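# Move wooden block from bench onto cart floor

## Task

Lift the wooden block from the bench and lay it flat on the cart's floor at the handle end, next to the profiles. Keep the drop flap open, and keep anything already achieved intact at the finish. Release the block, pull away, and finish with both hands empty and clear of the cart, touching nothing. The robot must not tip over or end up leaning; either one counts as failure.

## Robot and tools

ROBOT. A Rainbow Robotics RB-Y1. It has a two-wheel drive base with two rear casters, a bending torso (squat, shift, pitch, yaw), a head with pan and tilt, and two 7-joint arms, each ending in a parallel gripper. The base is 0.58 m wide and runs from 0.10 m in front of the wheel axle to 0.57 m behind it. Turning on the spot sweeps a 0.58 m radius. Each wrist has a camera case that sticks out sideways and can strike things. The base cannot move sideways.

FRAMES. Everything is in metres, in the base frame: the origin is on the floor midway between the drive wheels, x is forward, y is left, z is up. The state prints chest, left_hand and right_hand in this frame. A hand point lies midway between its finger pads, the fingers point along the hand's -z axis, and the pads close along its x axis. Printed hand positions can be off, more so at long reach or under load. base_odometry counts wheel turns from the starting pose, so slip looks like travel. Its heading is in rad, positive to the left.

move. This is the one tool that acts. An action is one of these: base and/or joints, optionally with min_time_s or contact_limits; target alone or with min_time_s; or contact_limits alone. A move with no action just reports the state and images.
- base: a single command {x_m_s, turn_rad_s, for_s}. These are velocities, not a destination. x_m_s is forward speed, 0.005 to 0.4 m/s in magnitude (negative drives backward), or 0. turn_rad_s is the turn rate, positive to the left, 0.02 to 1.509 in magnitude, or 0. for_s is 0.1 to 5 s. Any velocity left out is 0. Acceleration is 0.4 m/s² (0.5 rad/s² when turning), so motion lasts past for_s. Distance is roughly speed × for_s. If |x|+0.27|turn| exceeds 0.4, both are scaled down together.
- joints: a dictionary of absolute joint targets by name, in rad (grippers in m of pad opening, 0 to 0.1). Ranges: torso_squat_rad 0..1.2; torso_shift_rad -0.3..0.6; torso_pitch_rad -0.2..1.4 (positive leans forward); torso_yaw_rad -1.5..1.5 (positive is left; raise both arms at least 0.2 rad sideways first). Shoulder_pitch is ±2.356, negative swings the arm forward and up. left_shoulder_roll 0..3.141 and right_shoulder_roll -3.141..0, both lifting the arm outward. shoulder_yaw is ±2.094. elbow is -2.617..0.01, negative bends it. forearm_roll is ±3.141. wrist_pitch is -1.57..1.919. hand_roll is ±2.705. head_pan_rad is ±0.523 and head_tilt_rad is -0.35..1.57, positive looking down. The torso also obeys combined limits: squat+shift<=1.52; squat-shift+pitch<=1.57; shift+0.5pitch-0.4squat<=0.7; shift+0.3pitch-0.5squat<=0.39. A command that breaks one stops partway and reports off_target.
- target: {side: "left"|"right", x, y, z, quat_wxyz}. This is an absolute hand pose in the base frame, each coordinate -3..3 m, with the quaternion written the same way the hand lines print it. It is converted once into joint angles, so the hand follows an arc. Break long moves into short steps. The target must not be sent while any earlier move is still running.
- min_time_s: 0.1 to 8, the minimum duration of each arm, head and torso motion.
- contact_limits: {left_gripper_m, right_gripper_m} in mA, 200 to 672.5. This caps how hard a gripper squeezes and stays in force until changed.
- cameras: head_camera, left_wrist_camera, right_wrist_camera, or all. An empty list returns no images.
- blocking: defaults to true, returning once everything is at rest. With false the call returns within about 0.5 s while motion continues. A later move replaces only the parts it names.

wait {seconds 0..10, cameras} lets time pass and reports back. stop {cameras} brakes every running motion. zoom_image {camera, region [x0,y0,x1,y1], at most 504×504 px} gives a close-up of that camera's most recent image. read_manual only returns licence text. finished_scene {scene: current scene number} ends the scene for good, so check the result before calling it.

RESULTS. The move line reads "done" or the worst status among the motions. left_hand_status/right_hand_status: "reached" (within 10 mm and 2°), "short" with the remaining error, or "refused" with a reason. Joint statuses: done, moving, off_target (stopped short and may still be pushing), time_out, contact_stop (torso only), limit_stop_at_<name> (a built-in guard against hitting its own body, or motor heat), not_followed ("joint command not followed": the arm-collision check held the command back), torque_fault (everything halts for 10 s). Any refusal or unrequested stop cancels the remaining calls in that reply. on_its_own lists things the robot did without being told. motor_effort gives wheel load in %, with peak in brackets; a wheel at rest reading above about 30 means it is pushing on something. lidar_m has 12 sectors of 30° each, counter-clockwise starting straight ahead, scanning 0.23 m above the floor, with "-" where nothing is seen. wheel_motors_off=1 means the wheels are switched off for 2 s after stalling. Joint torques, external torques, wrist force/torque (uncalibrated, can be up to 16 N off) and motor temperatures help detect contact and load.

GRASPING. To hold the block, command an opening at least 0.005 m narrower than the block's width. The gripper then reports off_target or done, and both are normal. Each arm is rated for 3 kg.

AVOID. Dropping the block or releasing it while it moves. Arms striking or pressing each other, including fingers and camera cases; keep about 0.5 rad of outward shoulder roll when both arms reach forward. Driving into furniture: the base keeps pushing, can turn, and can tip if the upper body catches. Holding heavy loads far forward. Long stretched holds that overheat motors (a warning at 65 °C, a brake at 80 °C). Slams and hard pushes. An object may sometimes be nudged briefly by outside forces. When finished, open the grippers, move the hands away from the cart and block, and stand upright with nothing in contact.

Each tool is called after ">>>" as a command line: name --argument value for each argument, lists and objects as JSON in quotes; but a table of rows of numbers goes row by row, as --pt "numbers of a row", without its own name.

## Session

>>> move --joints '{"head_tilt_rad": 0.75}'

Scene clock: 0.87 s.
Joint torques (N m): left_arm=[-1.61 -0.52 1.04 -0.55 0 -0.58 0.05] | right_arm=[-3.98 -0.3 -0.43 -1.3 -0.05 -0.56 -0.08]
External joint torques (N m): left_arm=[-0.23 -0.66 1.03 0.01 -0.01 -0.15 0.06] | right_arm=[-0.38 0.81 -0.39 0.33 -0.12 0.04 -0.09]
Motor temperatures (°C): left_arm=[30 28 32 36 34 33 38] | right_arm=[34 30 32 30 35 36 34]
Wrist force (N): left_arm=[-0.2 0.6 -7.5] | right_arm=[-2.9 1.3 -4.9]
Wrist torque (N m): left_arm=[-0.21 0.12 0.12] | right_arm=[-0.12 -0.12 -0.07]
Wrist force, peak (N): left_arm=[0.1 1.6 -7.9] | right_arm=[-2.9 0.8 -5.4]
move: done
base_odometry: x=+0.000 y=+0.000 heading=+0.000
lidar_m: 0.75 1.03 1.57 4.57 1.51 1.08 1.02 1.07 1.44 3.63 1.09 0.78
base_status: not commanded
joint_positions: torso_squat_rad=+0.350 torso_shift_rad=+0.000 torso_pitch_rad=+0.000 torso_yaw_rad=+0.000 left_shoulder_pitch_rad=+0.037 left_shoulder_roll_rad=+0.004 left_shoulder_yaw_rad=-0.043 left_elbow_rad=-0.196 left_forearm_roll_rad=-0.014 left_wrist_pitch_rad=+0.002 left_hand_roll_rad=+0.027 left_gripper_m=+0.099 right_shoulder_pitch_rad=-0.040 right_shoulder_roll_rad=-0.021 right_shoulder_yaw_rad=-0.018 right_elbow_rad=-0.235 right_forearm_roll_rad=+0.049 right_wrist_pitch_rad=-0.014 right_hand_roll_rad=+0.035 right_gripper_m=+0.099 head_pan_rad=+0.000 head_tilt_rad=+0.750
joint_status: all done
wheel_motors_off: 0
motor_effort: left_wheel=+0(1) right_wheel=+0(2)
chest: x=-0.2280 y=+0.0001 z=+1.2475 quat_wxyz=(+1.000, +0.000, +0.000, +0.000) (m; base frame)
left_hand: x=-0.1598 y=+0.2200 z=+0.5653 quat_wxyz=(+0.997, +0.000, -0.079, -0.009) (m; base frame)
right_hand: x=-0.0823 y=-0.2360 z=+0.5770 quat_wxyz=(+0.989, -0.016, -0.142, +0.041) (m; base frame)
pictures: head_camera, left_wrist_camera, right_wrist_camera
camera_calibration:
head_camera: T_world_to_cam=[[-0.00287247, -0.999504, -0.0313571, 0.0440107], [-0.638739, 0.0259608, -0.768985, 1.03318], [0.769418, 0.0178201, -0.638497, 1.02793], [0, 0, 0, 1]] pos_world=[-0.130844, -0.00115112, 1.45221]
left_wrist_camera: T_world_to_cam=[[0.988724, 0.00955725, 0.149443, 0.0708295], [-0.0605519, -0.88722, 0.457355, -0.0439141], [0.13696, -0.461247, -0.876637, 0.69141], [0, 0, 0, 1]] pos_world=[-0.167385, 0.279272, 0.615616]
right_wrist_camera: T_world_to_cam=[[-0.945892, -0.11441, -0.303643, 0.0691098], [-0.245093, 0.865166, 0.437513, -0.0414065], [0.212646, 0.488261, -0.846394, 0.69334], [0, 0, 0, 1]] pos_world=[-0.0922137, -0.2948, 0.62594]

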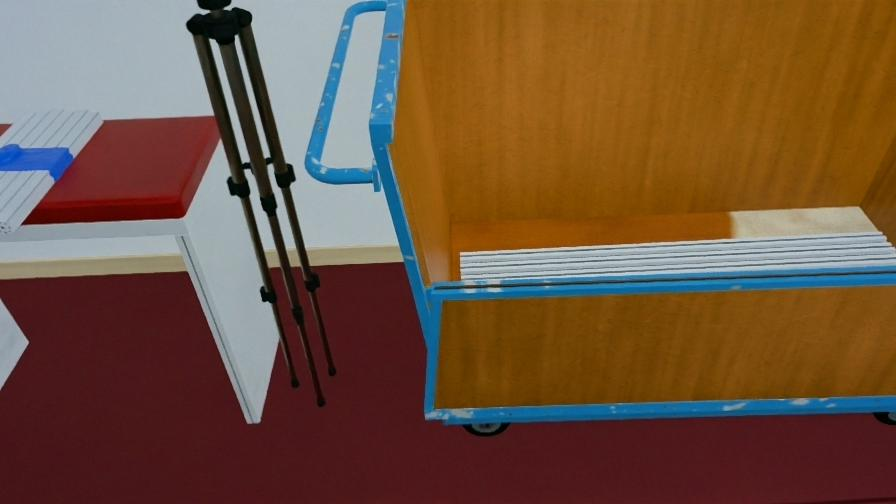

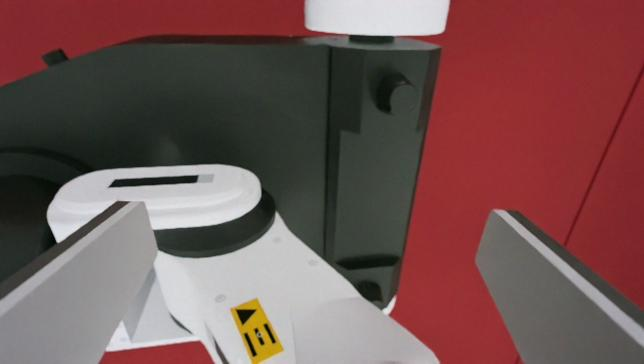

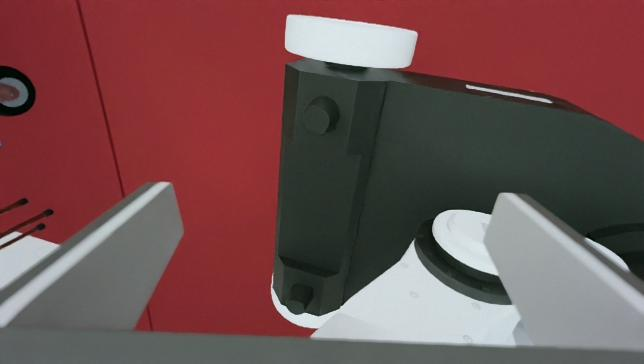

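>>> move --joints '{"head_pan_rad": 0.5, "head_tilt_rad": 0.6}' --cameras '["head_camera"]'

>>> move --joints '{"head_pan_rad": -0.5, "head_tilt_rad": 0.6}' --cameras '["head_camera"]'

Scene clock: 2.77 s.
Joint torques (N m): left_arm=[-1.57 -0.53 0.72 -0.53 0.05 -0.67 0.07] | right_arm=[-3.6 -0.33 -0.75 -1.41 -0.15 -0.56 -0.05]
External joint torques (N m): left_arm=[-0.18 -0.68 0.71 0.02 0.04 -0.25 0.07] | right_arm=[-0.01 0.79 -0.71 0.22 -0.21 0.03 -0.06]
Motor temperatures (°C): left_arm=[30 28 32 36 34 33 38] | right_arm=[34 30 32 30 35 36 34]
Wrist force (N): left_arm=[0.2 1.0 -7.6] | right_arm=[-2.7 1.5 -4.6]
Wrist torque (N m): left_arm=[-0.25 0.14 0.08] | right_arm=[-0.11 -0.11 -0.09]
Wrist force, peak (N): left_arm=[-0.7 1.3 -8.3] | right_arm=[-2.9 1.1 -5.5]
move: done
base_odometry: x=+0.000 y=+0.000 heading=+0.000
lidar_m: 0.74 1.03 1.56 4.56 1.51 1.08 1.02 1.08 1.43 3.60 1.10 0.78
base_status: not commanded
joint_positions: torso_squat_rad=+0.350 torso_shift_rad=+0.000 torso_pitch_rad=+0.000 torso_yaw_rad=+0.000 left_shoulder_pitch_rad=+0.037 left_shoulder_roll_rad=+0.004 left_shoulder_yaw_rad=-0.043 left_elbow_rad=-0.196 left_forearm_roll_rad=-0.014 left_wrist_pitch_rad=+0.002 left_hand_roll_rad=+0.027 left_gripper_m=+0.099 right_shoulder_pitch_rad=-0.040 right_shoulder_roll_rad=-0.021 right_shoulder_yaw_rad=-0.018 right_elbow_rad=-0.235 right_forearm_roll_rad=+0.049 right_wrist_pitch_rad=-0.014 right_hand_roll_rad=+0.035 right_gripper_m=+0.099 head_pan_rad=+0.500 head_tilt_rad=+0.600
joint_status: all done
wheel_motors_off: 0
motor_effort: left_wheel=+0(1) right_wheel=+0(1)
chest: x=-0.2280 y=+0.0001 z=+1.2475 quat_wxyz=(+1.000, +0.000, +0.000, +0.000) (m; base frame)
left_hand: x=-0.1598 y=+0.2200 z=+0.5653 quat_wxyz=(+0.997, +0.000, -0.079, -0.009) (m; base frame)
right_hand: x=-0.0823 y=-0.2360 z=+0.5770 quat_wxyz=(+0.989, -0.016, -0.142, +0.041) (m; base frame)
pictures: head_camera
camera_calibration:
head_camera: T_world_to_cam=[[0.480738, -0.8763, -0.0314544, 0.143773], [-0.465929, -0.224891, -0.855765, 1.19442], [0.742833, 0.426055, -0.516407, 0.845606], [0, 0, 0, 1]] pos_world=[-0.140746, 0.0343293, 1.46335]

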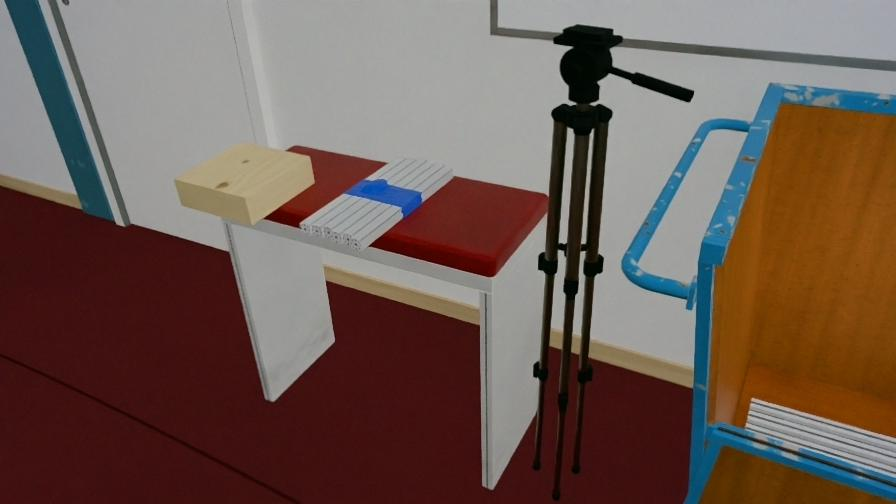

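Scene clock: 4.10 s.
Joint torques (N m): left_arm=[-1.67 -0.97 0.47 -0.6 -0.03 -0.59 0.04] | right_arm=[-3.54 -0.36 -0.31 -1.45 -0.14 -0.54 -0.01]
External joint torques (N m): left_arm=[-0.29 -1.12 0.46 -0.05 -0.03 -0.16 0.04] | right_arm=[0.05 0.76 -0.27 0.18 -0.2 0.06 -0.02]
Motor temperatures (°C): left_arm=[30 28 32 36 34 33 38] | right_arm=[34 30 32 30 35 36 34]
Wrist force (N): left_arm=[-0.8 1.5 -7.4] | right_arm=[-2.9 1.2 -4.7]
Wrist torque (N m): left_arm=[-0.27 0.01 0.09] | right_arm=[-0.12 -0.15 -0.07]
Wrist force, peak (N): left_arm=[-0.2 1.6 -8.0] | right_arm=[-3.1 1.2 -5.0]
move: done
base_odometry: x=+0.000 y=+0.000 heading=+0.000
lidar_m: 0.73 1.03 1.56 4.56 1.51 1.08 1.02 1.07 1.44 3.61 1.10 0.78
base_status: not commanded
joint_positions: torso_squat_rad=+0.350 torso_shift_rad=+0.000 torso_pitch_rad=+0.000 torso_yaw_rad=+0.000 left_shoulder_pitch_rad=+0.037 left_shoulder_roll_rad=+0.004 left_shoulder_yaw_rad=-0.043 left_elbow_rad=-0.196 left_forearm_roll_rad=-0.014 left_wrist_pitch_rad=+0.002 left_hand_roll_rad=+0.027 left_gripper_m=+0.099 right_shoulder_pitch_rad=-0.040 right_shoulder_roll_rad=-0.021 right_shoulder_yaw_rad=-0.018 right_elbow_rad=-0.235 right_forearm_roll_rad=+0.049 right_wrist_pitch_rad=-0.014 right_hand_roll_rad=+0.035 right_gripper_m=+0.099 head_pan_rad=-0.500 head_tilt_rad=+0.600
joint_status: all done
wheel_motors_off: 0
motor_effort: left_wheel=+0(1) right_wheel=+1(2)
chest: x=-0.2280 y=+0.0001 z=+1.2475 quat_wxyz=(+1.000, +0.000, +0.000, +0.000) (m; base frame)
left_hand: x=-0.1598 y=+0.2200 z=+0.5653 quat_wxyz=(+0.997, +0.000, -0.079, -0.009) (m; base frame)
right_hand: x=-0.0823 y=-0.2360 z=+0.5770 quat_wxyz=(+0.989, -0.016, -0.142, +0.041) (m; base frame)
pictures: head_camera
camera_calibration:
head_camera: T_world_to_cam=[[-0.477517, -0.87806, -0.0314197, -0.053747], [-0.440952, 0.270428, -0.855821, 1.19955], [0.75996, -0.394815, -0.516316, 0.849156], [0, 0, 0, 1]] pos_world=[-0.142045, -0.0363253, 1.46335]

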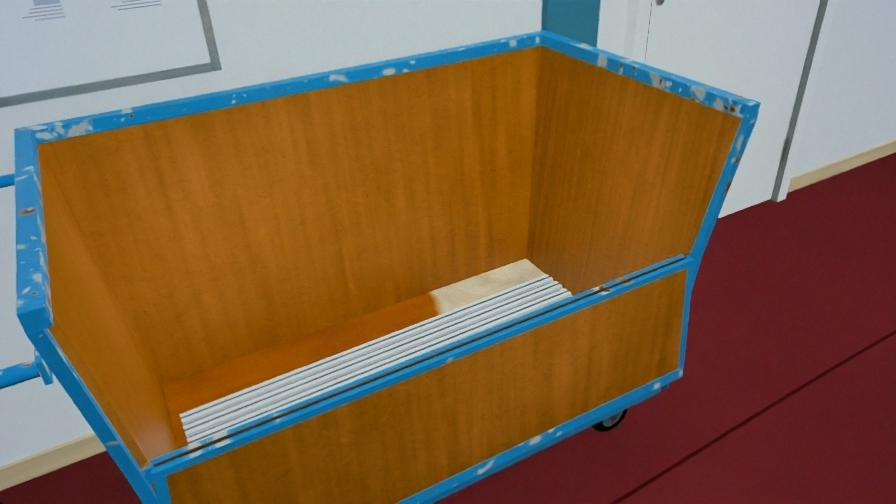

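>>> move --base '{"x_m_s": 0.3, "for_s": 1.5}' --joints '{"head_pan_rad": 0.2, "head_tilt_rad": 0.95, "torso_squat_rad": 0.0}' --cameras '["head_camera"]'

Scene clock: 19.10 s.
Joint torques (N m): left_arm=[-1.15 -0.57 0.82 -0.3 0 -0.72 -0.02] | right_arm=[-3.08 -0.6 -0.58 -1.28 0.04 -0.58 -0.16]
External joint torques (N m): left_arm=[0.23 -0.72 0.81 0.26 0 -0.29 -0.02] | right_arm=[0.51 0.52 -0.54 0.35 -0.02 0.02 -0.17]
Motor temperatures (°C): left_arm=[30 28 32 36 34 33 38] | right_arm=[34 30 32 30 35 36 34]
Wrist force (N): left_arm=[-0.8 0.8 -8.4] | right_arm=[-2.6 0.9 -4.7]
Wrist torque (N m): left_arm=[-0.23 0.07 0.08] | right_arm=[-0.04 -0.09 -0.10]
Wrist force, peak (N): left_arm=[0.3 1.3 -8.6] | right_arm=[-2.9 1.6 -5.4]
move: done
base_odometry: x=+0.450 y=+0.000 heading=+0.000
lidar_m: 0.28 0.30 0.72 3.80 2.18 1.56 1.47 1.54 2.07 4.88 0.43 0.31
base_status: done (sent for 1.5 of 1.5 s)
joint_positions: torso_squat_rad=+0.000 torso_shift_rad=+0.000 torso_pitch_rad=+0.000 torso_yaw_rad=+0.000 left_shoulder_pitch_rad=+0.037 left_shoulder_roll_rad=+0.004 left_shoulder_yaw_rad=-0.043 left_elbow_rad=-0.196 left_forearm_roll_rad=-0.014 left_wrist_pitch_rad=+0.002 left_hand_roll_rad=+0.027 left_gripper_m=+0.099 right_shoulder_pitch_rad=-0.040 right_shoulder_roll_rad=-0.021 right_shoulder_yaw_rad=-0.018 right_elbow_rad=-0.235 right_forearm_roll_rad=+0.049 right_wrist_pitch_rad=-0.014 right_hand_roll_rad=+0.035 right_gripper_m=+0.099 head_pan_rad=+0.200 head_tilt_rad=+0.950
joint_status: all done
wheel_motors_off: 0
motor_effort: left_wheel=+0(23) right_wheel=+0(54)
chest: x=-0.2279 y=+0.0001 z=+1.2899 quat_wxyz=(+1.000, +0.000, +0.000, +0.000) (m; base frame)
left_hand: x=-0.1597 y=+0.2200 z=+0.6077 quat_wxyz=(+0.997, +0.000, -0.079, -0.009) (m; base frame)
right_hand: x=-0.0823 y=-0.2360 z=+0.6195 quat_wxyz=(+0.989, -0.016, -0.142, +0.041) (m; base frame)
pictures: head_camera
camera_calibration:
head_camera: T_world_to_cam=[[0.189638, -0.981388, -0.0302367, 0.0833042], [-0.768538, -0.129201, -0.626623, 0.8271], [0.611054, 0.142069, -0.778736, 1.23122], [0, 0, 0, 1]] pos_world=[-0.132478, 0.0136984, 1.47959]

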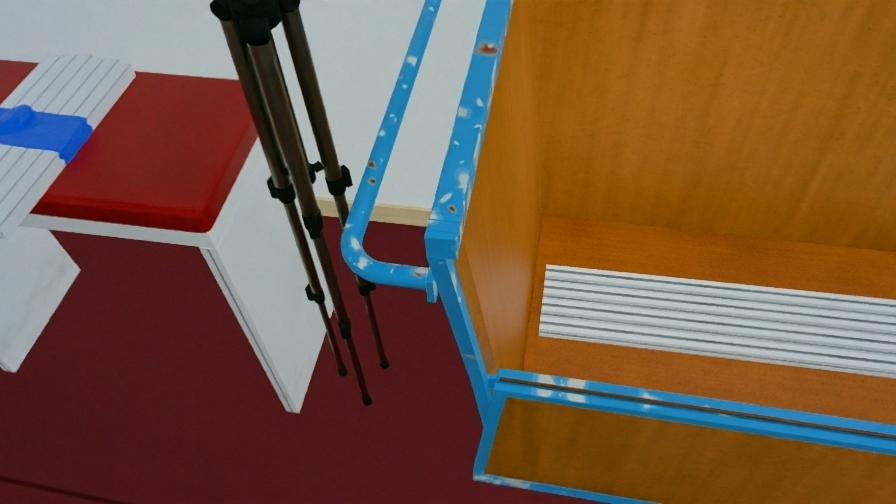

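>>> move --base '{"x_m_s": -0.3, "for_s": 1.2}' --cameras '[]'

>>> move --base '{"turn_rad_s": 1.3, "for_s": 1.772}' --joints '{"head_pan_rad": -0.5, "head_tilt_rad": 0.6}' --cameras '["head_camera"]'

>>> move --base '{"x_m_s": 0.4, "for_s": 3.5}' --cameras '[]'

>>> move --base '{"turn_rad_s": -1.3, "for_s": 1.772}' --joints '{"head_pan_rad": -0.2, "head_tilt_rad": 0.75}' --cameras '["head_camera"]'

Scene clock: 33.33 s.
Joint torques (N m): left_arm=[-2.13 -0.68 0.59 -0.44 -0.09 -0.74 0.02] | right_arm=[-3.81 -0.4 -0.2 -1.43 -0.17 -0.52 -0.04]
External joint torques (N m): left_arm=[-0.75 -0.83 0.58 0.12 -0.1 -0.31 0.03] | right_arm=[-0.21 0.72 -0.16 0.2 -0.23 0.07 -0.06]
Motor temperatures (°C): left_arm=[30 28 32 35 34 33 37] | right_arm=[34 30 32 30 35 36 34]
Wrist force (N): left_arm=[-0.7 1.5 -7.4] | right_arm=[-2.4 0.9 -4.6]
Wrist torque (N m): left_arm=[-0.31 0.06 0.08] | right_arm=[-0.09 -0.07 -0.10]
Wrist force, peak (N): left_arm=[0.0 2.0 -8.4] | right_arm=[-3.2 1.1 -5.3]
move: done
base_odometry: x=+0.090 y=+0.000 heading=-0.002
lidar_m: 0.65 0.96 1.51 5.00 1.65 1.18 1.12 1.17 1.56 3.95 0.97 0.68
base_status: done (sent for 1.2 of 1.2 s)
joint_positions: torso_squat_rad=+0.000 torso_shift_rad=+0.000 torso_pitch_rad=+0.000 torso_yaw_rad=+0.000 left_shoulder_pitch_rad=+0.037 left_shoulder_roll_rad=+0.004 left_shoulder_yaw_rad=-0.043 left_elbow_rad=-0.196 left_forearm_roll_rad=-0.014 left_wrist_pitch_rad=+0.002 left_hand_roll_rad=+0.027 left_gripper_m=+0.099 right_shoulder_pitch_rad=-0.040 right_shoulder_roll_rad=-0.021 right_shoulder_yaw_rad=-0.018 right_elbow_rad=-0.235 right_forearm_roll_rad=+0.049 right_wrist_pitch_rad=-0.014 right_hand_roll_rad=+0.035 right_gripper_m=+0.099 head_pan_rad=+0.200 head_tilt_rad=+0.950
joint_status: not commanded
wheel_motors_off: 0
motor_effort: left_wheel=-25(30) right_wheel=+22(40)
chest: x=-0.2280 y=+0.0001 z=+1.2899 quat_wxyz=(+1.000, +0.000, +0.000, +0.000) (m; base frame)
left_hand: x=-0.1598 y=+0.2200 z=+0.6077 quat_wxyz=(+0.997, +0.000, -0.079, -0.009) (m; base frame)
right_hand: x=-0.0824 y=-0.2360 z=+0.6195 quat_wxyz=(+0.989, -0.016, -0.142, +0.041) (m; base frame)
pictures: none
No camera images: "cameras" was empty.

Scene clock: 37.23 s.
Joint torques (N m): left_arm=[-1.83 -0.86 0.57 -0.49 0.01 -0.68 -0.06] | right_arm=[-3.8 -0.16 -0.6 -1.51 -0.07 -0.54 -0.04]
External joint torques (N m): left_arm=[-0.45 -1.02 0.56 0.07 0.01 -0.25 -0.06] | right_arm=[-0.2 0.95 -0.56 0.12 -0.13 0.06 -0.05]
Motor temperatures (°C): left_arm=[30 28 32 35 34 33 37] | right_arm=[34 30 32 30 35 36 34]
Wrist force (N): left_arm=[-0.4 1.4 -7.5] | right_arm=[-2.2 0.9 -4.6]
Wrist torque (N m): left_arm=[-0.29 0.11 0.09] | right_arm=[-0.04 -0.05 -0.12]
Wrist force, peak (N): left_arm=[-0.7 1.5 -8.2] | right_arm=[-3.5 1.3 -5.0]
move: done
base_odometry: x=+0.090 y=+0.000 heading=+1.558
lidar_m: 5.02 1.65 1.17 1.11 1.15 1.55 3.87 0.98 0.71 0.67 0.95 1.50
base_status: done (sent for 1.77 of 1.77 s)
joint_positions: torso_squat_rad=+0.000 torso_shift_rad=+0.000 torso_pitch_rad=+0.000 torso_yaw_rad=+0.000 left_shoulder_pitch_rad=+0.037 left_shoulder_roll_rad=+0.004 left_shoulder_yaw_rad=-0.043 left_elbow_rad=-0.196 left_forearm_roll_rad=-0.014 left_wrist_pitch_rad=+0.002 left_hand_roll_rad=+0.027 left_gripper_m=+0.099 right_shoulder_pitch_rad=-0.040 right_shoulder_roll_rad=-0.021 right_shoulder_yaw_rad=-0.018 right_elbow_rad=-0.235 right_forearm_roll_rad=+0.049 right_wrist_pitch_rad=-0.014 right_hand_roll_rad=+0.035 right_gripper_m=+0.099 head_pan_rad=-0.500 head_tilt_rad=+0.600
joint_status: all done
wheel_motors_off: 0
motor_effort: left_wheel=+4(48) right_wheel=+22(57)
chest: x=-0.2281 y=+0.0001 z=+1.2899 quat_wxyz=(+1.000, +0.000, +0.000, +0.000) (m; base frame)
left_hand: x=-0.1598 y=+0.2200 z=+0.6077 quat_wxyz=(+0.997, +0.000, -0.079, -0.009) (m; base frame)
right_hand: x=-0.0824 y=-0.2360 z=+0.6195 quat_wxyz=(+0.989, -0.016, -0.142, +0.041) (m; base frame)
pictures: head_camera
camera_calibration:
head_camera: T_world_to_cam=[[-0.477544, -0.878041, -0.0315593, -0.0522042], [-0.440854, 0.27053, -0.855839, 1.23597], [0.76, -0.394788, -0.516278, 0.871048], [0, 0, 0, 1]] pos_world=[-0.142045, -0.036325, 1.50585]

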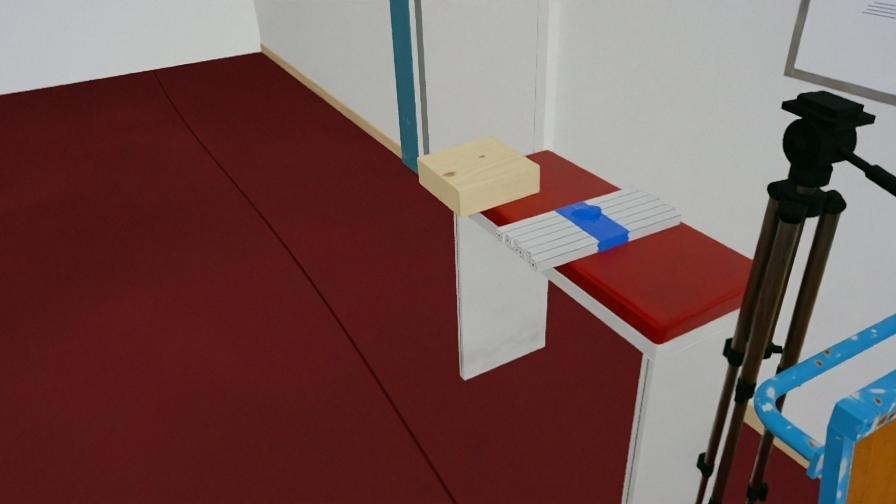

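Scene clock: 42.10 s.
Joint torques (N m): left_arm=[-1.43 -0.61 0.81 -0.42 -0.12 -0.65 -0.05] | right_arm=[-2.84 -0.85 -0.88 -1.2 -0.05 -0.56 -0.09]
External joint torques (N m): left_arm=[-0.05 -0.76 0.79 0.14 -0.12 -0.23 -0.05] | right_arm=[0.75 0.27 -0.84 0.43 -0.11 0.03 -0.1]
Motor temperatures (°C): left_arm=[30 28 32 35 34 33 37] | right_arm=[34 30 32 30 35 36 34]
Wrist force (N): left_arm=[-0.4 2.1 -7.6] | right_arm=[-2.5 1.0 -5.3]
Wrist torque (N m): left_arm=[-0.38 0.13 0.08] | right_arm=[-0.09 -0.08 -0.11]
Wrist force, peak (N): left_arm=[-0.3 1.5 -8.5] | right_arm=[-3.2 1.1 -5.3]
move: done
base_odometry: x=+0.107 y=+1.400 heading=+1.559
lidar_m: 4.21 1.73 1.22 1.16 1.19 1.60 4.07 1.17 1.17 0.78 1.42 1.86
base_status: done (sent for 3.5 of 3.5 s)
joint_positions: torso_squat_rad=+0.000 torso_shift_rad=+0.000 torso_pitch_rad=+0.000 torso_yaw_rad=+0.000 left_shoulder_pitch_rad=+0.037 left_shoulder_roll_rad=+0.004 left_shoulder_yaw_rad=-0.043 left_elbow_rad=-0.196 left_forearm_roll_rad=-0.014 left_wrist_pitch_rad=+0.002 left_hand_roll_rad=+0.027 left_gripper_m=+0.099 right_shoulder_pitch_rad=-0.040 right_shoulder_roll_rad=-0.021 right_shoulder_yaw_rad=-0.018 right_elbow_rad=-0.235 right_forearm_roll_rad=+0.049 right_wrist_pitch_rad=-0.014 right_hand_roll_rad=+0.035 right_gripper_m=+0.099 head_pan_rad=-0.500 head_tilt_rad=+0.600
joint_status: not commanded
wheel_motors_off: 0
motor_effort: left_wheel=+17(49) right_wheel=-17(49)
chest: x=-0.2280 y=+0.0001 z=+1.2899 quat_wxyz=(+1.000, +0.000, +0.000, +0.000) (m; base frame)
left_hand: x=-0.1597 y=+0.2200 z=+0.6077 quat_wxyz=(+0.997, +0.000, -0.079, -0.009) (m; base frame)
right_hand: x=-0.0823 y=-0.2359 z=+0.6195 quat_wxyz=(+0.989, -0.016, -0.142, +0.041) (m; base frame)
pictures: none
No camera images: "cameras" was empty.

Scene clock: 46.00 s.
Joint torques (N m): left_arm=[-1.33 -1.04 0.66 -0.49 -0.07 -0.63 -0.11] | right_arm=[-3.19 -0.46 -0.66 -1.27 -0.08 -0.45 -0.01]
External joint torques (N m): left_arm=[0.05 -1.19 0.64 0.07 -0.07 -0.2 -0.1] | right_arm=[0.41 0.66 -0.61 0.36 -0.14 0.15 -0.02]
Motor temperatures (°C): left_arm=[30 28 32 35 34 33 37] | right_arm=[34 30 32 30 35 36 34]
Wrist force (N): left_arm=[0.0 0.8 -7.3] | right_arm=[-2.9 1.2 -4.8]
Wrist torque (N m): left_arm=[-0.25 0.13 0.10] | right_arm=[-0.11 -0.15 -0.11]
Wrist force, peak (N): left_arm=[0.0 1.7 -8.2] | right_arm=[-3.2 0.9 -5.6]
move: done
base_odometry: x=+0.107 y=+1.400 heading=-0.001
lidar_m: 0.78 1.42 1.92 4.20 1.72 1.22 1.16 1.22 1.63 4.08 1.16 1.15
base_status: done (sent for 1.77 of 1.77 s)
joint_positions: torso_squat_rad=+0.000 torso_shift_rad=+0.000 torso_pitch_rad=+0.000 torso_yaw_rad=+0.000 left_shoulder_pitch_rad=+0.037 left_shoulder_roll_rad=+0.004 left_shoulder_yaw_rad=-0.043 left_elbow_rad=-0.196 left_forearm_roll_rad=-0.014 left_wrist_pitch_rad=+0.002 left_hand_roll_rad=+0.027 left_gripper_m=+0.099 right_shoulder_pitch_rad=-0.040 right_shoulder_roll_rad=-0.021 right_shoulder_yaw_rad=-0.018 right_elbow_rad=-0.235 right_forearm_roll_rad=+0.049 right_wrist_pitch_rad=-0.014 right_hand_roll_rad=+0.035 right_gripper_m=+0.099 head_pan_rad=-0.200 head_tilt_rad=+0.750
joint_status: all done
wheel_motors_off: 0
motor_effort: left_wheel=+22(47) right_wheel=+3(53)
chest: x=-0.2280 y=+0.0001 z=+1.2899 quat_wxyz=(+1.000, +0.000, +0.000, +0.000) (m; base frame)
left_hand: x=-0.1598 y=+0.2201 z=+0.6077 quat_wxyz=(+0.997, +0.000, -0.079, -0.009) (m; base frame)
right_hand: x=-0.0823 y=-0.2359 z=+0.6195 quat_wxyz=(+0.989, -0.016, -0.142, +0.041) (m; base frame)
pictures: head_camera
camera_calibration:
head_camera: T_world_to_cam=[[-0.201398, -0.979005, -0.0314486, 0.00447194], [-0.62081, 0.152414, -0.769003, 1.06949], [0.75765, -0.135352, -0.638471, 1.05256], [0, 0, 0, 1]] pos_world=[-0.132616, -0.0161624, 1.49461]

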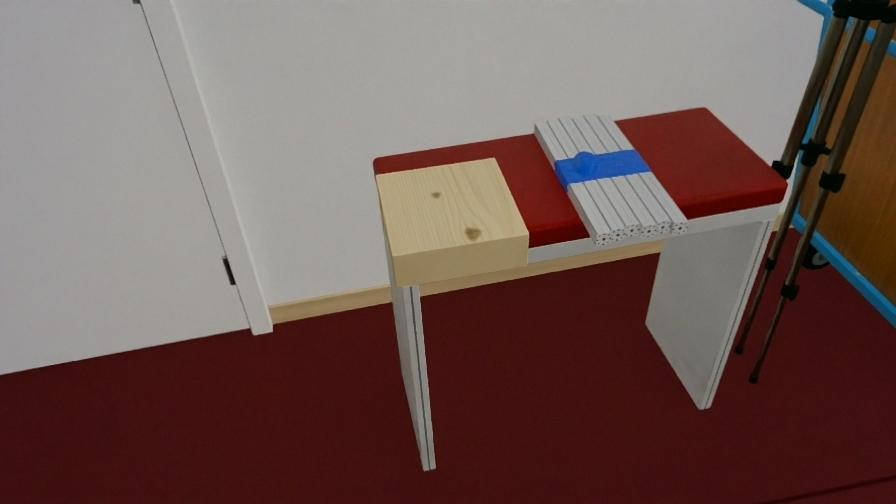

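>>> move --joints '{"torso_squat_rad": 0.9, "head_pan_rad": -0.25, "head_tilt_rad": 0.9, "right_shoulder_roll_rad": -0.25, "right_elbow_rad": -1.2, "right_shoulder_pitch_rad": 0.3}' --cameras '[]'

>>> move --target '{"side": "right", "x": 0.34, "y": -0.185, "z": 0.765, "quat_wxyz": [0.7071, 0, -0.7071, 0]}' --cameras '[]'

>>> move --base '{"x_m_s": 0.2, "for_s": 1.3}'

Scene clock: 58.43 s.
Joint torques (N m): left_arm=[-1.65 -1.13 0.71 -0.45 -0.14 -0.7 0.03] | right_arm=[-2.91 -5.68 -3.01 -7.59 0.1 -1.42 0.13]
External joint torques (N m): left_arm=[-0.26 -1.28 0.7 0.11 -0.14 -0.27 0.03] | right_arm=[0.22 0.74 -0.14 -0.46 -0.06 0.07 0.1]
Motor temperatures (°C): left_arm=[30 28 32 35 34 33 37] | right_arm=[34 30 32 30 35 36 34]
Wrist force (N): left_arm=[-0.2 1.4 -7.3] | right_arm=[-5.3 2.6 -2.5]
Wrist torque (N m): left_arm=[-0.30 0.10 0.14] | right_arm=[-0.20 -0.24 -0.13]
Wrist force, peak (N): left_arm=[-0.3 1.3 -8.6] | right_arm=[-5.8 3.3 -2.9]
move: done
base_odometry: x=+0.107 y=+1.400 heading=-0.001
lidar_m: 0.78 1.41 1.92 4.19 1.73 1.21 1.16 1.22 1.63 4.07 1.16 1.14
base_status: not commanded
joint_positions: torso_squat_rad=+0.900 torso_shift_rad=+0.000 torso_pitch_rad=+0.000 torso_yaw_rad=+0.000 left_shoulder_pitch_rad=+0.037 left_shoulder_roll_rad=+0.004 left_shoulder_yaw_rad=-0.043 left_elbow_rad=-0.196 left_forearm_roll_rad=-0.014 left_wrist_pitch_rad=+0.002 left_hand_roll_rad=+0.027 left_gripper_m=+0.099 right_shoulder_pitch_rad=+0.300 right_shoulder_roll_rad=-0.250 right_shoulder_yaw_rad=-0.018 right_elbow_rad=-1.200 right_forearm_roll_rad=+0.049 right_wrist_pitch_rad=-0.014 right_hand_roll_rad=+0.035 right_gripper_m=+0.099 head_pan_rad=-0.250 head_tilt_rad=+0.900
joint_status: all done
wheel_motors_off: 0
motor_effort: left_wheel=+21(23) right_wheel=+5(7)
chest: x=-0.2281 y=+0.0001 z=+1.0251 quat_wxyz=(+1.000, +0.000, +0.000, +0.000) (m; base frame)
left_hand: x=-0.1597 y=+0.2200 z=+0.3429 quat_wxyz=(+0.997, +0.000, -0.079, -0.009) (m; base frame)
right_hand: x=+0.0843 y=-0.3872 z=+0.5322 quat_wxyz=(+0.886, -0.145, -0.435, +0.074) (m; base frame)
pictures: none
No camera images: "cameras" was empty.

Scene clock: 59.83 s.
Joint torques (N m): left_arm=[-1.65 -0.96 0.81 -0.36 -0.02 -0.65 0.08] | right_arm=[-13.39 -0.61 -0.45 -9.87 0.48 -1.57 -0.28]
External joint torques (N m): left_arm=[-0.26 -1.11 0.8 0.19 -0.02 -0.22 0.09] | right_arm=[1.16 -0.03 -0.42 -0.09 0.06 0.15 -0.33]
Motor temperatures (°C): left_arm=[30 28 32 35 34 33 37] | right_arm=[34 30 32 30 35 36 34]
Wrist force (N): left_arm=[-0.9 1.1 -7.7] | right_arm=[-7.4 1.2 0.7]
Wrist torque (N m): left_arm=[-0.25 0.01 0.10] | right_arm=[-0.17 -0.42 -0.09]
Wrist force, peak (N): left_arm=[-0.5 1.1 -8.7] | right_arm=[-7.0 3.5 -2.1]
move: done
base_odometry: x=+0.107 y=+1.400 heading=-0.001
lidar_m: 0.78 1.40 1.91 4.20 1.70 1.21 1.15 1.21 1.63 4.06 1.15 1.14
base_status: not commanded
joint_positions: torso_squat_rad=+0.900 torso_shift_rad=+0.000 torso_pitch_rad=+0.000 torso_yaw_rad=+0.000 left_shoulder_pitch_rad=+0.037 left_shoulder_roll_rad=+0.004 left_shoulder_yaw_rad=-0.043 left_elbow_rad=-0.196 left_forearm_roll_rad=-0.014 left_wrist_pitch_rad=+0.002 left_hand_roll_rad=+0.027 left_gripper_m=+0.099 right_shoulder_pitch_rad=-0.249 right_shoulder_roll_rad=+0.000 right_shoulder_yaw_rad=+0.029 right_elbow_rad=-1.143 right_forearm_roll_rad=-0.482 right_wrist_pitch_rad=-0.222 right_hand_roll_rad=+0.455 right_gripper_m=+0.099 head_pan_rad=-0.250 head_tilt_rad=+0.900
joint_status: all done
wheel_motors_off: 0
motor_effort: left_wheel=+21(22) right_wheel=+3(9)
chest: x=-0.2280 y=+0.0001 z=+1.0251 quat_wxyz=(+1.000, +0.000, +0.000, +0.000) (m; base frame)
left_hand: x=-0.1597 y=+0.2200 z=+0.3428 quat_wxyz=(+0.997, +0.000, -0.079, -0.009) (m; base frame)
right_hand: x=+0.3402 y=-0.1850 z=+0.7650 quat_wxyz=(+0.706, +0.004, -0.709, +0.003) (m; base frame)
right_hand_status: reached (checked arc, planned for 0.9 s): 0 mm and 0.7 deg off.
pictures: none
No camera images: "cameras" was empty.

Scene clock: 61.97 s.
Joint torques (N m): left_arm=[-1.26 -0.92 0.72 -0.41 0.01 -0.7 -0.1] | right_arm=[-14.8 -0.88 -0.61 -10.15 0.55 -1.68 -0.15]
External joint torques (N m): left_arm=[0.12 -1.07 0.71 0.15 0 -0.28 -0.09] | right_arm=[-0.26 -0.31 -0.59 -0.38 0.12 0.04 -0.2]
Motor temperatures (°C): left_arm=[30 28 32 35 34 33 37] | right_arm=[34 30 32 30 35 36 34]
Wrist force (N): left_arm=[0.0 1.5 -7.8] | right_arm=[-7.4 0.4 1.2]
Wrist torque (N m): left_arm=[-0.36 0.15 0.08] | right_arm=[-0.10 -0.45 -0.11]
Wrist force, peak (N): left_arm=[0.1 1.6 -8.4] | right_arm=[-7.8 0.4 1.2]
move: done
base_odometry: x=+0.367 y=+1.399 heading=-0.002
lidar_m: 0.53 1.13 1.55 3.92 2.10 1.49 1.42 1.47 1.97 1.64 0.97 1.12
base_status: done (sent for 1.3 of 1.3 s)
joint_positions: torso_squat_rad=+0.900 torso_shift_rad=+0.000 torso_pitch_rad=+0.000 torso_yaw_rad=+0.000 left_shoulder_pitch_rad=+0.037 left_shoulder_roll_rad=+0.004 left_shoulder_yaw_rad=-0.043 left_elbow_rad=-0.196 left_forearm_roll_rad=-0.014 left_wrist_pitch_rad=+0.002 left_hand_roll_rad=+0.027 left_gripper_m=+0.099 right_shoulder_pitch_rad=-0.248 right_shoulder_roll_rad=+0.000 right_shoulder_yaw_rad=+0.029 right_elbow_rad=-1.143 right_forearm_roll_rad=-0.482 right_wrist_pitch_rad=-0.222 right_hand_roll_rad=+0.455 right_gripper_m=+0.099 head_pan_rad=-0.250 head_tilt_rad=+0.900
joint_status: not commanded
wheel_motors_off: 0
motor_effort: left_wheel=-9(49) right_wheel=+10(44)
chest: x=-0.2279 y=+0.0001 z=+1.0251 quat_wxyz=(+1.000, +0.000, +0.000, +0.000) (m; base frame)
left_hand: x=-0.1597 y=+0.2200 z=+0.3428 quat_wxyz=(+0.997, +0.000, -0.079, -0.009) (m; base frame)
right_hand: x=+0.3401 y=-0.1850 z=+0.7647 quat_wxyz=(+0.706, +0.004, -0.708, +0.003) (m; base frame)
pictures: head_camera, left_wrist_camera, right_wrist_camera
camera_calibration:
head_camera: T_world_to_cam=[[-0.254533, -0.966582, -0.03053, -0.0158896], [-0.716884, 0.20978, -0.664883, 0.718529], [0.649069, -0.147348, -0.746323, 0.993191], [0, 0, 0, 1]] pos_world=[-0.133592, -0.0197466, 1.21849]
left_wrist_camera: T_world_to_cam=[[0.988737, 0.00949728, 0.149364, 0.104017], [-0.0605689, -0.887218, 0.457358, 0.057803], [0.136862, -0.461253, -0.876649, 0.496423], [0, 0, 0, 1]] pos_world=[-0.167286, 0.279273, 0.393216]
right_wrist_camera: T_world_to_cam=[[0.0303778, -0.0278982, -0.999149, 0.747296], [-0.515451, 0.856005, -0.0395729, 0.391029], [0.856381, 0.516214, 0.0116234, -0.132466], [0, 0, 0, 1]] pos_world=[0.292296, -0.245493, 0.763674]

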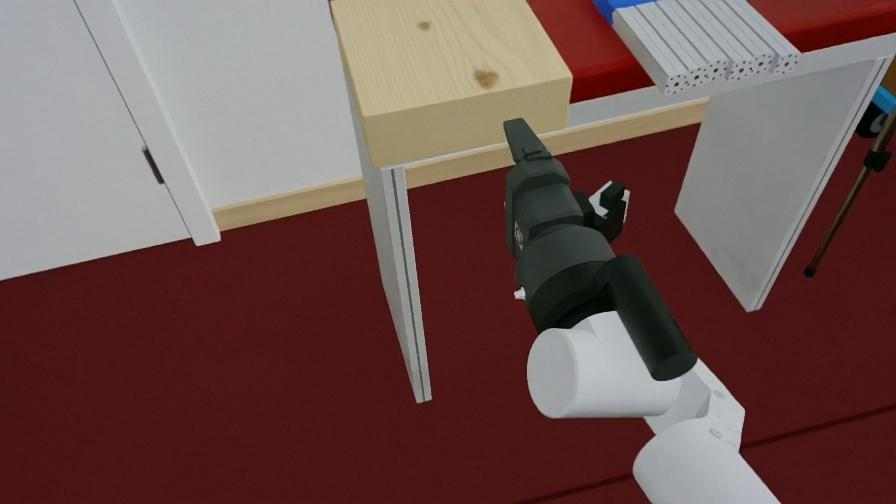

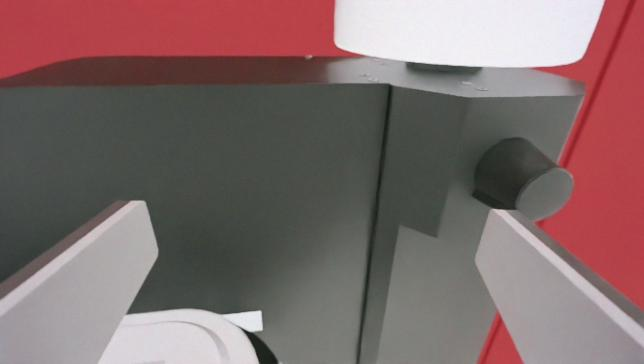

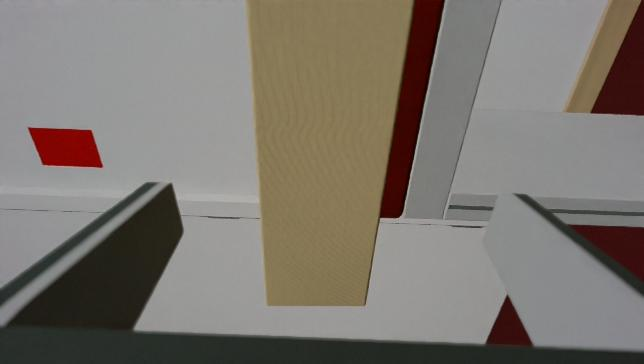

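>>> move --base '{"x_m_s": 0.1, "for_s": 1.15}' --cameras '["head_camera", "right_wrist_camera"]'

>>> move --joints '{"right_gripper_m": 0.05}' --cameras '["head_camera", "right_wrist_camera"]'

Scene clock: 68.63 s.
Joint torques (N m): left_arm=[-1.29 -0.98 0.68 -0.44 -0.08 -0.69 -0.06] | right_arm=[-14.87 -0.84 -0.17 -10.16 0.65 -1.7 -0.15]
External joint torques (N m): left_arm=[0.09 -1.13 0.66 0.12 -0.08 -0.27 -0.05] | right_arm=[-0.33 -0.27 -0.15 -0.39 0.22 0.02 -0.2]
Motor temperatures (°C): left_arm=[30 28 32 35 34 33 37] | right_arm=[34 30 32 30 35 36 34]
Wrist force (N): left_arm=[0.7 1.1 -7.6] | right_arm=[-7.3 0.4 0.8]
Wrist torque (N m): left_arm=[-0.27 0.24 0.14] | right_arm=[-0.09 -0.40 -0.12]
Wrist force, peak (N): left_arm=[0.3 1.6 -8.3] | right_arm=[-8.1 0.7 1.4]
move: done
base_odometry: x=+0.484 y=+1.399 heading=-0.003
lidar_m: 0.41 1.02 1.38 3.53 2.27 1.61 1.53 1.61 2.13 1.31 0.91 1.08
base_status: done (sent for 1.17 of 1.17 s)
joint_positions: torso_squat_rad=+0.900 torso_shift_rad=+0.000 torso_pitch_rad=+0.000 torso_yaw_rad=+0.000 left_shoulder_pitch_rad=+0.037 left_shoulder_roll_rad=+0.004 left_shoulder_yaw_rad=-0.043 left_elbow_rad=-0.196 left_forearm_roll_rad=-0.014 left_wrist_pitch_rad=+0.002 left_hand_roll_rad=+0.027 left_gripper_m=+0.099 right_shoulder_pitch_rad=-0.248 right_shoulder_roll_rad=+0.000 right_shoulder_yaw_rad=+0.029 right_elbow_rad=-1.143 right_forearm_roll_rad=-0.482 right_wrist_pitch_rad=-0.222 right_hand_roll_rad=+0.455 right_gripper_m=+0.099 head_pan_rad=-0.250 head_tilt_rad=+0.900
joint_status: not commanded
wheel_motors_off: 0
motor_effort: left_wheel=-11(27) right_wheel=+12(34)
chest: x=-0.2280 y=+0.0001 z=+1.0251 quat_wxyz=(+1.000, +0.000, +0.000, +0.000) (m; base frame)
left_hand: x=-0.1597 y=+0.2200 z=+0.3429 quat_wxyz=(+0.997, +0.000, -0.079, -0.009) (m; base frame)
right_hand: x=+0.3401 y=-0.1850 z=+0.7647 quat_wxyz=(+0.706, +0.004, -0.708, +0.003) (m; base frame)
pictures: head_camera, right_wrist_camera
camera_calibration:
head_camera: T_world_to_cam=[[-0.254533, -0.966582, -0.03053, -0.0158896], [-0.716884, 0.20978, -0.664883, 0.718529], [0.649069, -0.147348, -0.746323, 0.993191], [0, 0, 0, 1]] pos_world=[-0.133592, -0.0197466, 1.21849]
right_wrist_camera: T_world_to_cam=[[0.0303778, -0.0278982, -0.999149, 0.747299], [-0.515451, 0.856005, -0.0395729, 0.390977], [0.856381, 0.516214, 0.0116234, -0.13238], [0, 0, 0, 1]] pos_world=[0.292196, -0.245493, 0.763674]

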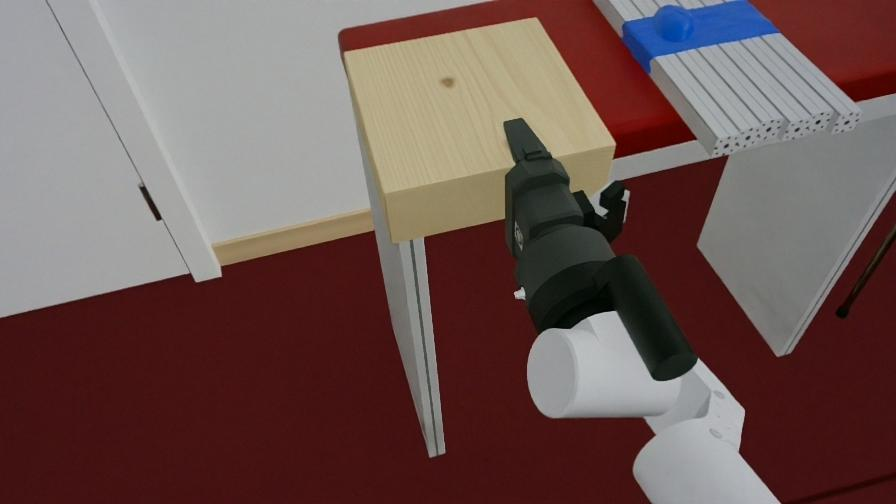

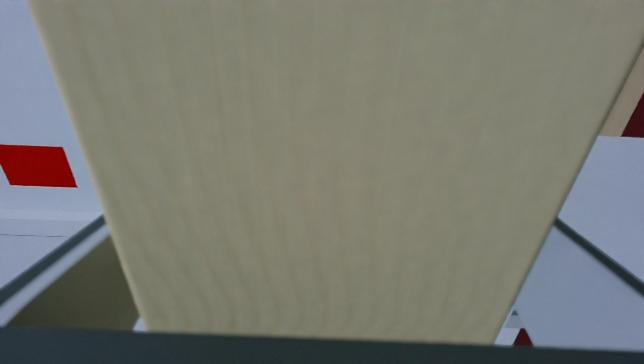

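Scene clock: 69.70 s.
Joint torques (N m): left_arm=[-1.2 -0.86 0.65 -0.49 -0.07 -0.75 0.01] | right_arm=[-14.37 -0.82 -0.19 -8.19 0.53 -0.32 -0.02]
External joint torques (N m): left_arm=[0.18 -1.01 0.64 0.07 -0.07 -0.33 0.02] | right_arm=[0.18 -0.25 -0.17 1.59 0.1 1.41 -0.07]
Motor temperatures (°C): left_arm=[30 28 32 35 34 33 37] | right_arm=[34 30 32 30 35 36 34]
Wrist force (N): left_arm=[-0.3 1.3 -7.2] | right_arm=[-0.9 -0.2 6.3]
Wrist torque (N m): left_arm=[-0.29 0.06 0.11] | right_arm=[-0.04 -0.84 -0.25]
Wrist force, peak (N): left_arm=[-0.4 1.0 -8.3] | right_arm=[-8.0 0.6 1.0]
move: off_target
base_odometry: x=+0.484 y=+1.399 heading=-0.003
lidar_m: 0.41 1.00 1.39 3.54 2.29 1.61 1.53 1.60 2.13 1.32 0.91 1.09
base_status: not commanded
joint_positions: torso_squat_rad=+0.900 torso_shift_rad=+0.000 torso_pitch_rad=+0.000 torso_yaw_rad=+0.000 left_shoulder_pitch_rad=+0.037 left_shoulder_roll_rad=+0.004 left_shoulder_yaw_rad=-0.043 left_elbow_rad=-0.196 left_forearm_roll_rad=-0.014 left_wrist_pitch_rad=+0.002 left_hand_roll_rad=+0.027 left_gripper_m=+0.099 right_shoulder_pitch_rad=-0.249 right_shoulder_roll_rad=+0.000 right_shoulder_yaw_rad=+0.029 right_elbow_rad=-1.144 right_forearm_roll_rad=-0.482 right_wrist_pitch_rad=-0.222 right_hand_roll_rad=+0.455 right_gripper_m=+0.076 head_pan_rad=-0.250 head_tilt_rad=+0.900
joint_status: right_gripper_m off_target (ended at +0.076, target +0.050)
wheel_motors_off: 0
motor_effort: left_wheel=-11(12) right_wheel=+12(13)
chest: x=-0.2280 y=+0.0001 z=+1.0251 quat_wxyz=(+1.000, +0.000, +0.000, +0.000) (m; base frame)
left_hand: x=-0.1597 y=+0.2200 z=+0.3429 quat_wxyz=(+0.997, +0.000, -0.079, -0.009) (m; base frame)
right_hand: x=+0.3401 y=-0.1850 z=+0.7651 quat_wxyz=(+0.705, +0.004, -0.709, +0.003) (m; base frame)
pictures: head_camera, right_wrist_camera
camera_calibration:
head_camera: T_world_to_cam=[[-0.254531, -0.966581, -0.0305663, -0.0158705], [-0.716789, 0.209782, -0.664985, 0.718594], [0.649175, -0.14735, -0.746231, 0.993157], [0, 0, 0, 1]] pos_world=[-0.133692, -0.0197466, 1.21849]
right_wrist_camera: T_world_to_cam=[[0.0314907, -0.0278241, -0.999117, 0.747368], [-0.515324, 0.856057, -0.0400823, 0.391412], [0.856416, 0.516131, 0.0126195, -0.133266], [0, 0, 0, 1]] pos_world=[0.2923, -0.245494, 0.764078]

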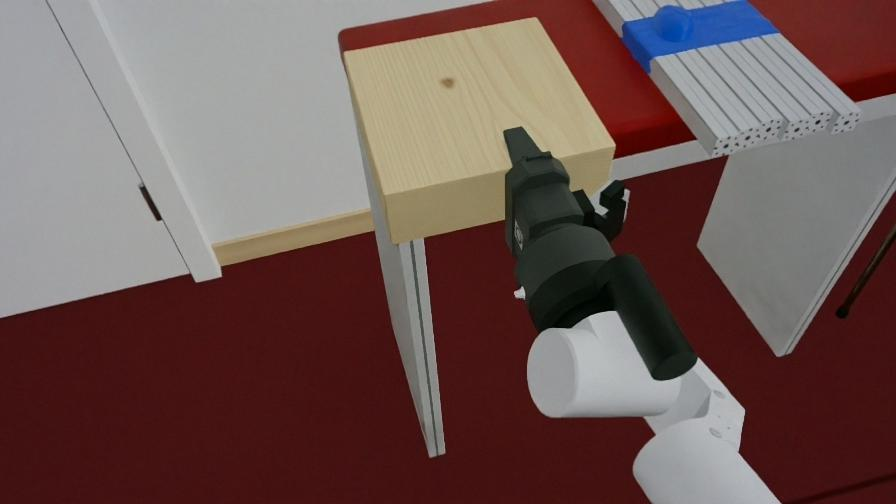

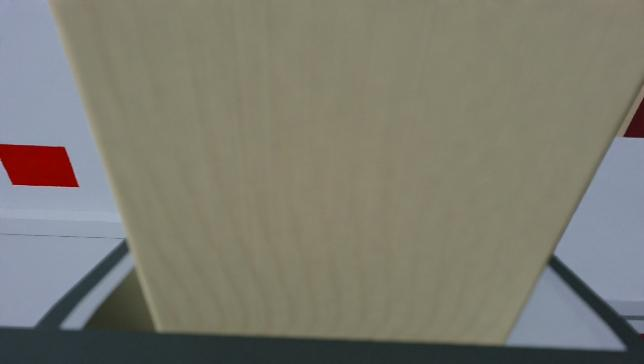

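>>> move --joints '{"torso_squat_rad": 0.65}' --cameras '["head_camera", "right_wrist_camera"]'

Scene clock: 72.47 s.
Joint torques (N m): left_arm=[-1.25 -0.79 0.62 -0.34 -0.02 -0.65 -0.03] | right_arm=[-27.18 -0.52 -0.41 -23.55 0.59 -8.43 -0.17]
External joint torques (N m): left_arm=[0.1 -0.95 0.61 0.2 -0.03 -0.23 -0.02] | right_arm=[-12.72 0.05 -0.38 -13.79 0.17 -6.71 -0.22]
Motor temperatures (°C): left_arm=[30 28 32 35 34 33 37] | right_arm=[34 30 32 31 35 36 34]
Wrist force (N): left_arm=[-0.7 1.0 -7.8] | right_arm=[-28.6 1.1 0.2]
Wrist torque (N m): left_arm=[-0.22 0.08 0.06] | right_arm=[-0.08 1.92 0.46]
Wrist force, peak (N): left_arm=[0.0 1.4 -8.6] | right_arm=[-32.4 1.9 1.1]
move: done
base_odometry: x=+0.484 y=+1.399 heading=-0.003
lidar_m: 0.40 1.02 1.39 3.54 2.29 1.61 1.54 1.61 2.14 1.32 0.91 1.10
base_status: not commanded
joint_positions: torso_squat_rad=+0.650 torso_shift_rad=+0.000 torso_pitch_rad=+0.001 torso_yaw_rad=+0.000 left_shoulder_pitch_rad=+0.037 left_shoulder_roll_rad=+0.004 left_shoulder_yaw_rad=-0.043 left_elbow_rad=-0.196 left_forearm_roll_rad=-0.014 left_wrist_pitch_rad=+0.002 left_hand_roll_rad=+0.027 left_gripper_m=+0.099 right_shoulder_pitch_rad=-0.245 right_shoulder_roll_rad=+0.000 right_shoulder_yaw_rad=+0.029 right_elbow_rad=-1.140 right_forearm_roll_rad=-0.482 right_wrist_pitch_rad=-0.220 right_hand_roll_rad=+0.455 right_gripper_m=+0.074 head_pan_rad=-0.250 head_tilt_rad=+0.900
joint_status: all done
wheel_motors_off: 0
motor_effort: left_wheel=-11(12) right_wheel=+10(13)
chest: x=-0.2275 y=+0.0001 z=+1.1472 quat_wxyz=(+1.000, +0.000, +0.001, +0.000) (m; base frame)
left_hand: x=-0.1599 y=+0.2201 z=+0.4650 quat_wxyz=(+0.997, +0.000, -0.079, -0.009) (m; base frame)
right_hand: x=+0.3391 y=-0.1855 z=+0.8827 quat_wxyz=(+0.709, +0.004, -0.705, +0.003) (m; base frame)
pictures: head_camera, right_wrist_camera
camera_calibration:
head_camera: T_world_to_cam=[[-0.254588, -0.966571, -0.0304087, -0.0121562], [-0.717581, 0.209899, -0.664093, 0.799], [0.648276, -0.14725, -0.747031, 1.08464], [0, 0, 0, 1]] pos_world=[-0.132892, -0.0197465, 1.3405]
right_wrist_camera: T_world_to_cam=[[0.0216056, -0.0281995, -0.999369, 0.868252], [-0.51548, 0.856174, -0.0353032, 0.391845], [0.856629, 0.515917, 0.00396189, -0.126004], [0, 0, 0, 1]] pos_world=[0.291167, -0.245996, 0.882036]

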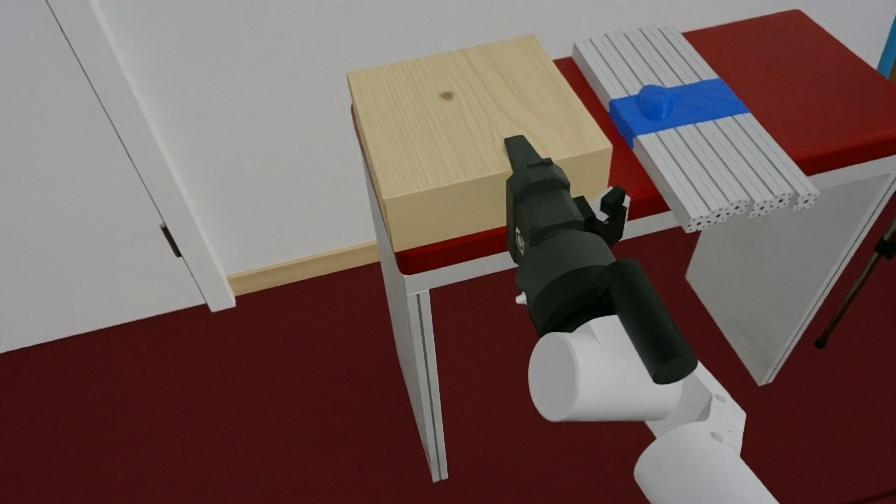

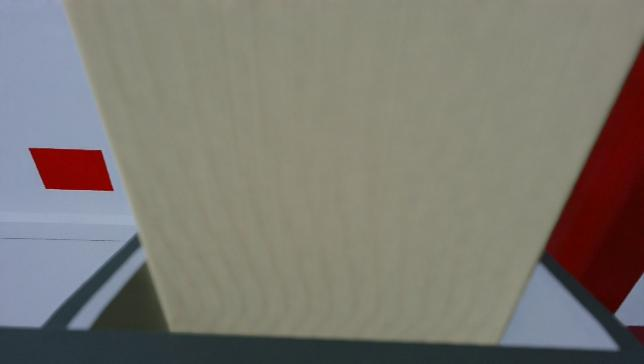

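>>> move --base '{"x_m_s": -0.2, "for_s": 0.4}' --cameras '[]'

>>> move --base '{"turn_rad_s": 1.0, "for_s": 1.574}' --joints '{"head_pan_rad": -0.5, "head_tilt_rad": 0.85}' --cameras '["head_camera"]'

Scene clock: 83.33 s.
Joint torques (N m): left_arm=[-2 -0.84 0.67 -0.64 -0.07 -0.64 -0.1] | right_arm=[-28.93 -0.88 -0.23 -24.24 0.61 -8.49 -0.33]
External joint torques (N m): left_arm=[-0.65 -1 0.66 -0.09 -0.08 -0.22 -0.09] | right_arm=[-14.47 -0.32 -0.21 -14.48 0.19 -6.76 -0.38]
Motor temperatures (°C): left_arm=[30 28 32 35 34 32 37] | right_arm=[35 30 32 32 35 38 34]
Wrist force (N): left_arm=[0.3 1.7 -8.0] | right_arm=[-28.9 1.0 0.3]
Wrist torque (N m): left_arm=[-0.36 0.18 0.08] | right_arm=[-0.14 1.83 0.45]
Wrist force, peak (N): left_arm=[-0.5 1.3 -8.5] | right_arm=[-30.5 1.8 0.6]
move: done
base_odometry: x=+0.420 y=+1.399 heading=-0.002
lidar_m: 0.48 1.09 1.47 3.77 2.16 1.54 1.47 1.54 2.04 1.37 0.95 1.11
base_status: done (sent for 0.4 of 0.4 s)
joint_positions: torso_squat_rad=+0.650 torso_shift_rad=+0.000 torso_pitch_rad=+0.001 torso_yaw_rad=+0.000 left_shoulder_pitch_rad=+0.037 left_shoulder_roll_rad=+0.004 left_shoulder_yaw_rad=-0.043 left_elbow_rad=-0.196 left_forearm_roll_rad=-0.014 left_wrist_pitch_rad=+0.002 left_hand_roll_rad=+0.027 left_gripper_m=+0.099 right_shoulder_pitch_rad=-0.245 right_shoulder_roll_rad=+0.000 right_shoulder_yaw_rad=+0.029 right_elbow_rad=-1.140 right_forearm_roll_rad=-0.482 right_wrist_pitch_rad=-0.220 right_hand_roll_rad=+0.455 right_gripper_m=+0.074 head_pan_rad=-0.250 head_tilt_rad=+0.900
joint_status: not commanded
wheel_motors_off: 0
motor_effort: left_wheel=+9(31) right_wheel=-9(20)
chest: x=-0.2276 y=+0.0001 z=+1.1472 quat_wxyz=(+1.000, +0.000, +0.000, +0.000) (m; base frame)
left_hand: x=-0.1600 y=+0.2201 z=+0.4650 quat_wxyz=(+0.997, +0.000, -0.079, -0.009) (m; base frame)
right_hand: x=+0.3389 y=-0.1856 z=+0.8825 quat_wxyz=(+0.709, +0.004, -0.705, +0.003) (m; base frame)
pictures: none
No camera images: "cameras" was empty.

Scene clock: 86.80 s.
Joint torques (N m): left_arm=[-1.74 -0.75 0.59 -0.4 0.01 -0.7 0.04] | right_arm=[-28.9 -0.59 -0.6 -24.06 0.43 -8.5 -0.25]
External joint torques (N m): left_arm=[-0.39 -0.91 0.58 0.15 0.01 -0.28 0.05] | right_arm=[-14.44 -0.03 -0.58 -14.31 0.01 -6.8 -0.3]
Motor temperatures (°C): left_arm=[30 28 32 35 34 32 37] | right_arm=[35 30 32 33 35 38 34]
Wrist force (N): left_arm=[-0.8 2.1 -6.7] | right_arm=[-28.2 0.5 -0.1]
Wrist torque (N m): left_arm=[-0.40 0.06 0.10] | right_arm=[-0.08 1.92 0.45]
Wrist force, peak (N): left_arm=[-0.1 1.1 -8.4] | right_arm=[-29.5 1.0 0.4]
move: done
base_odometry: x=+0.420 y=+1.399 heading=+1.225
lidar_m: 1.81 3.71 1.84 1.48 1.47 1.62 2.51 1.34 0.97 0.48 0.79 1.19
base_status: done (sent for 1.57 of 1.57 s)
joint_positions: torso_squat_rad=+0.650 torso_shift_rad=+0.000 torso_pitch_rad=+0.001 torso_yaw_rad=+0.000 left_shoulder_pitch_rad=+0.037 left_shoulder_roll_rad=+0.004 left_shoulder_yaw_rad=-0.043 left_elbow_rad=-0.196 left_forearm_roll_rad=-0.014 left_wrist_pitch_rad=+0.002 left_hand_roll_rad=+0.027 left_gripper_m=+0.099 right_shoulder_pitch_rad=-0.245 right_shoulder_roll_rad=+0.000 right_shoulder_yaw_rad=+0.029 right_elbow_rad=-1.140 right_forearm_roll_rad=-0.482 right_wrist_pitch_rad=-0.220 right_hand_roll_rad=+0.455 right_gripper_m=+0.074 head_pan_rad=-0.500 head_tilt_rad=+0.850
joint_status: all done
wheel_motors_off: 0
motor_effort: left_wheel=+4(44) right_wheel=+18(42)
chest: x=-0.2276 y=+0.0000 z=+1.1472 quat_wxyz=(+1.000, +0.000, +0.000, +0.000) (m; base frame)
left_hand: x=-0.1600 y=+0.2201 z=+0.4650 quat_wxyz=(+0.997, +0.000, -0.079, -0.009) (m; base frame)
right_hand: x=+0.3389 y=-0.1857 z=+0.8825 quat_wxyz=(+0.709, +0.004, -0.705, +0.003) (m; base frame)
pictures: head_camera
camera_calibration:
head_camera: T_world_to_cam=[[-0.484486, -0.874259, -0.0307214, -0.0591745], [-0.613212, 0.364449, -0.700819, 0.869859], [0.623894, -0.320698, -0.712677, 1.03344], [0, 0, 0, 1]] pos_world=[-0.140017, -0.0373312, 1.3443]

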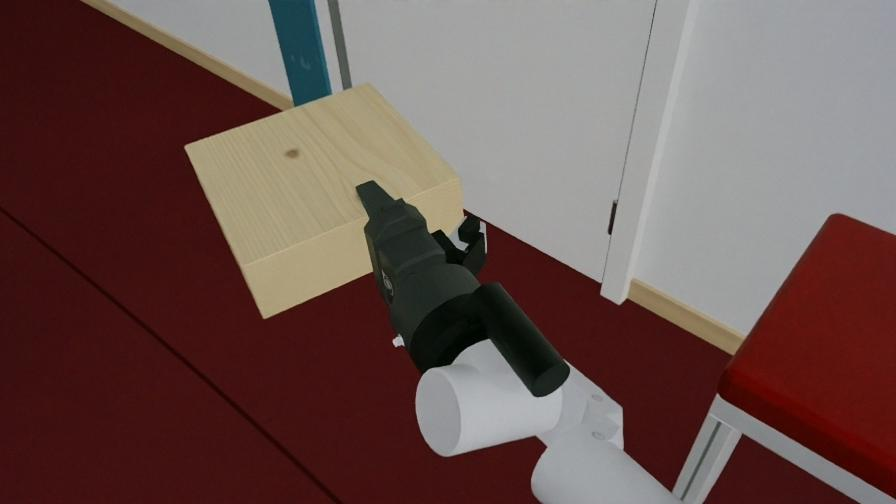

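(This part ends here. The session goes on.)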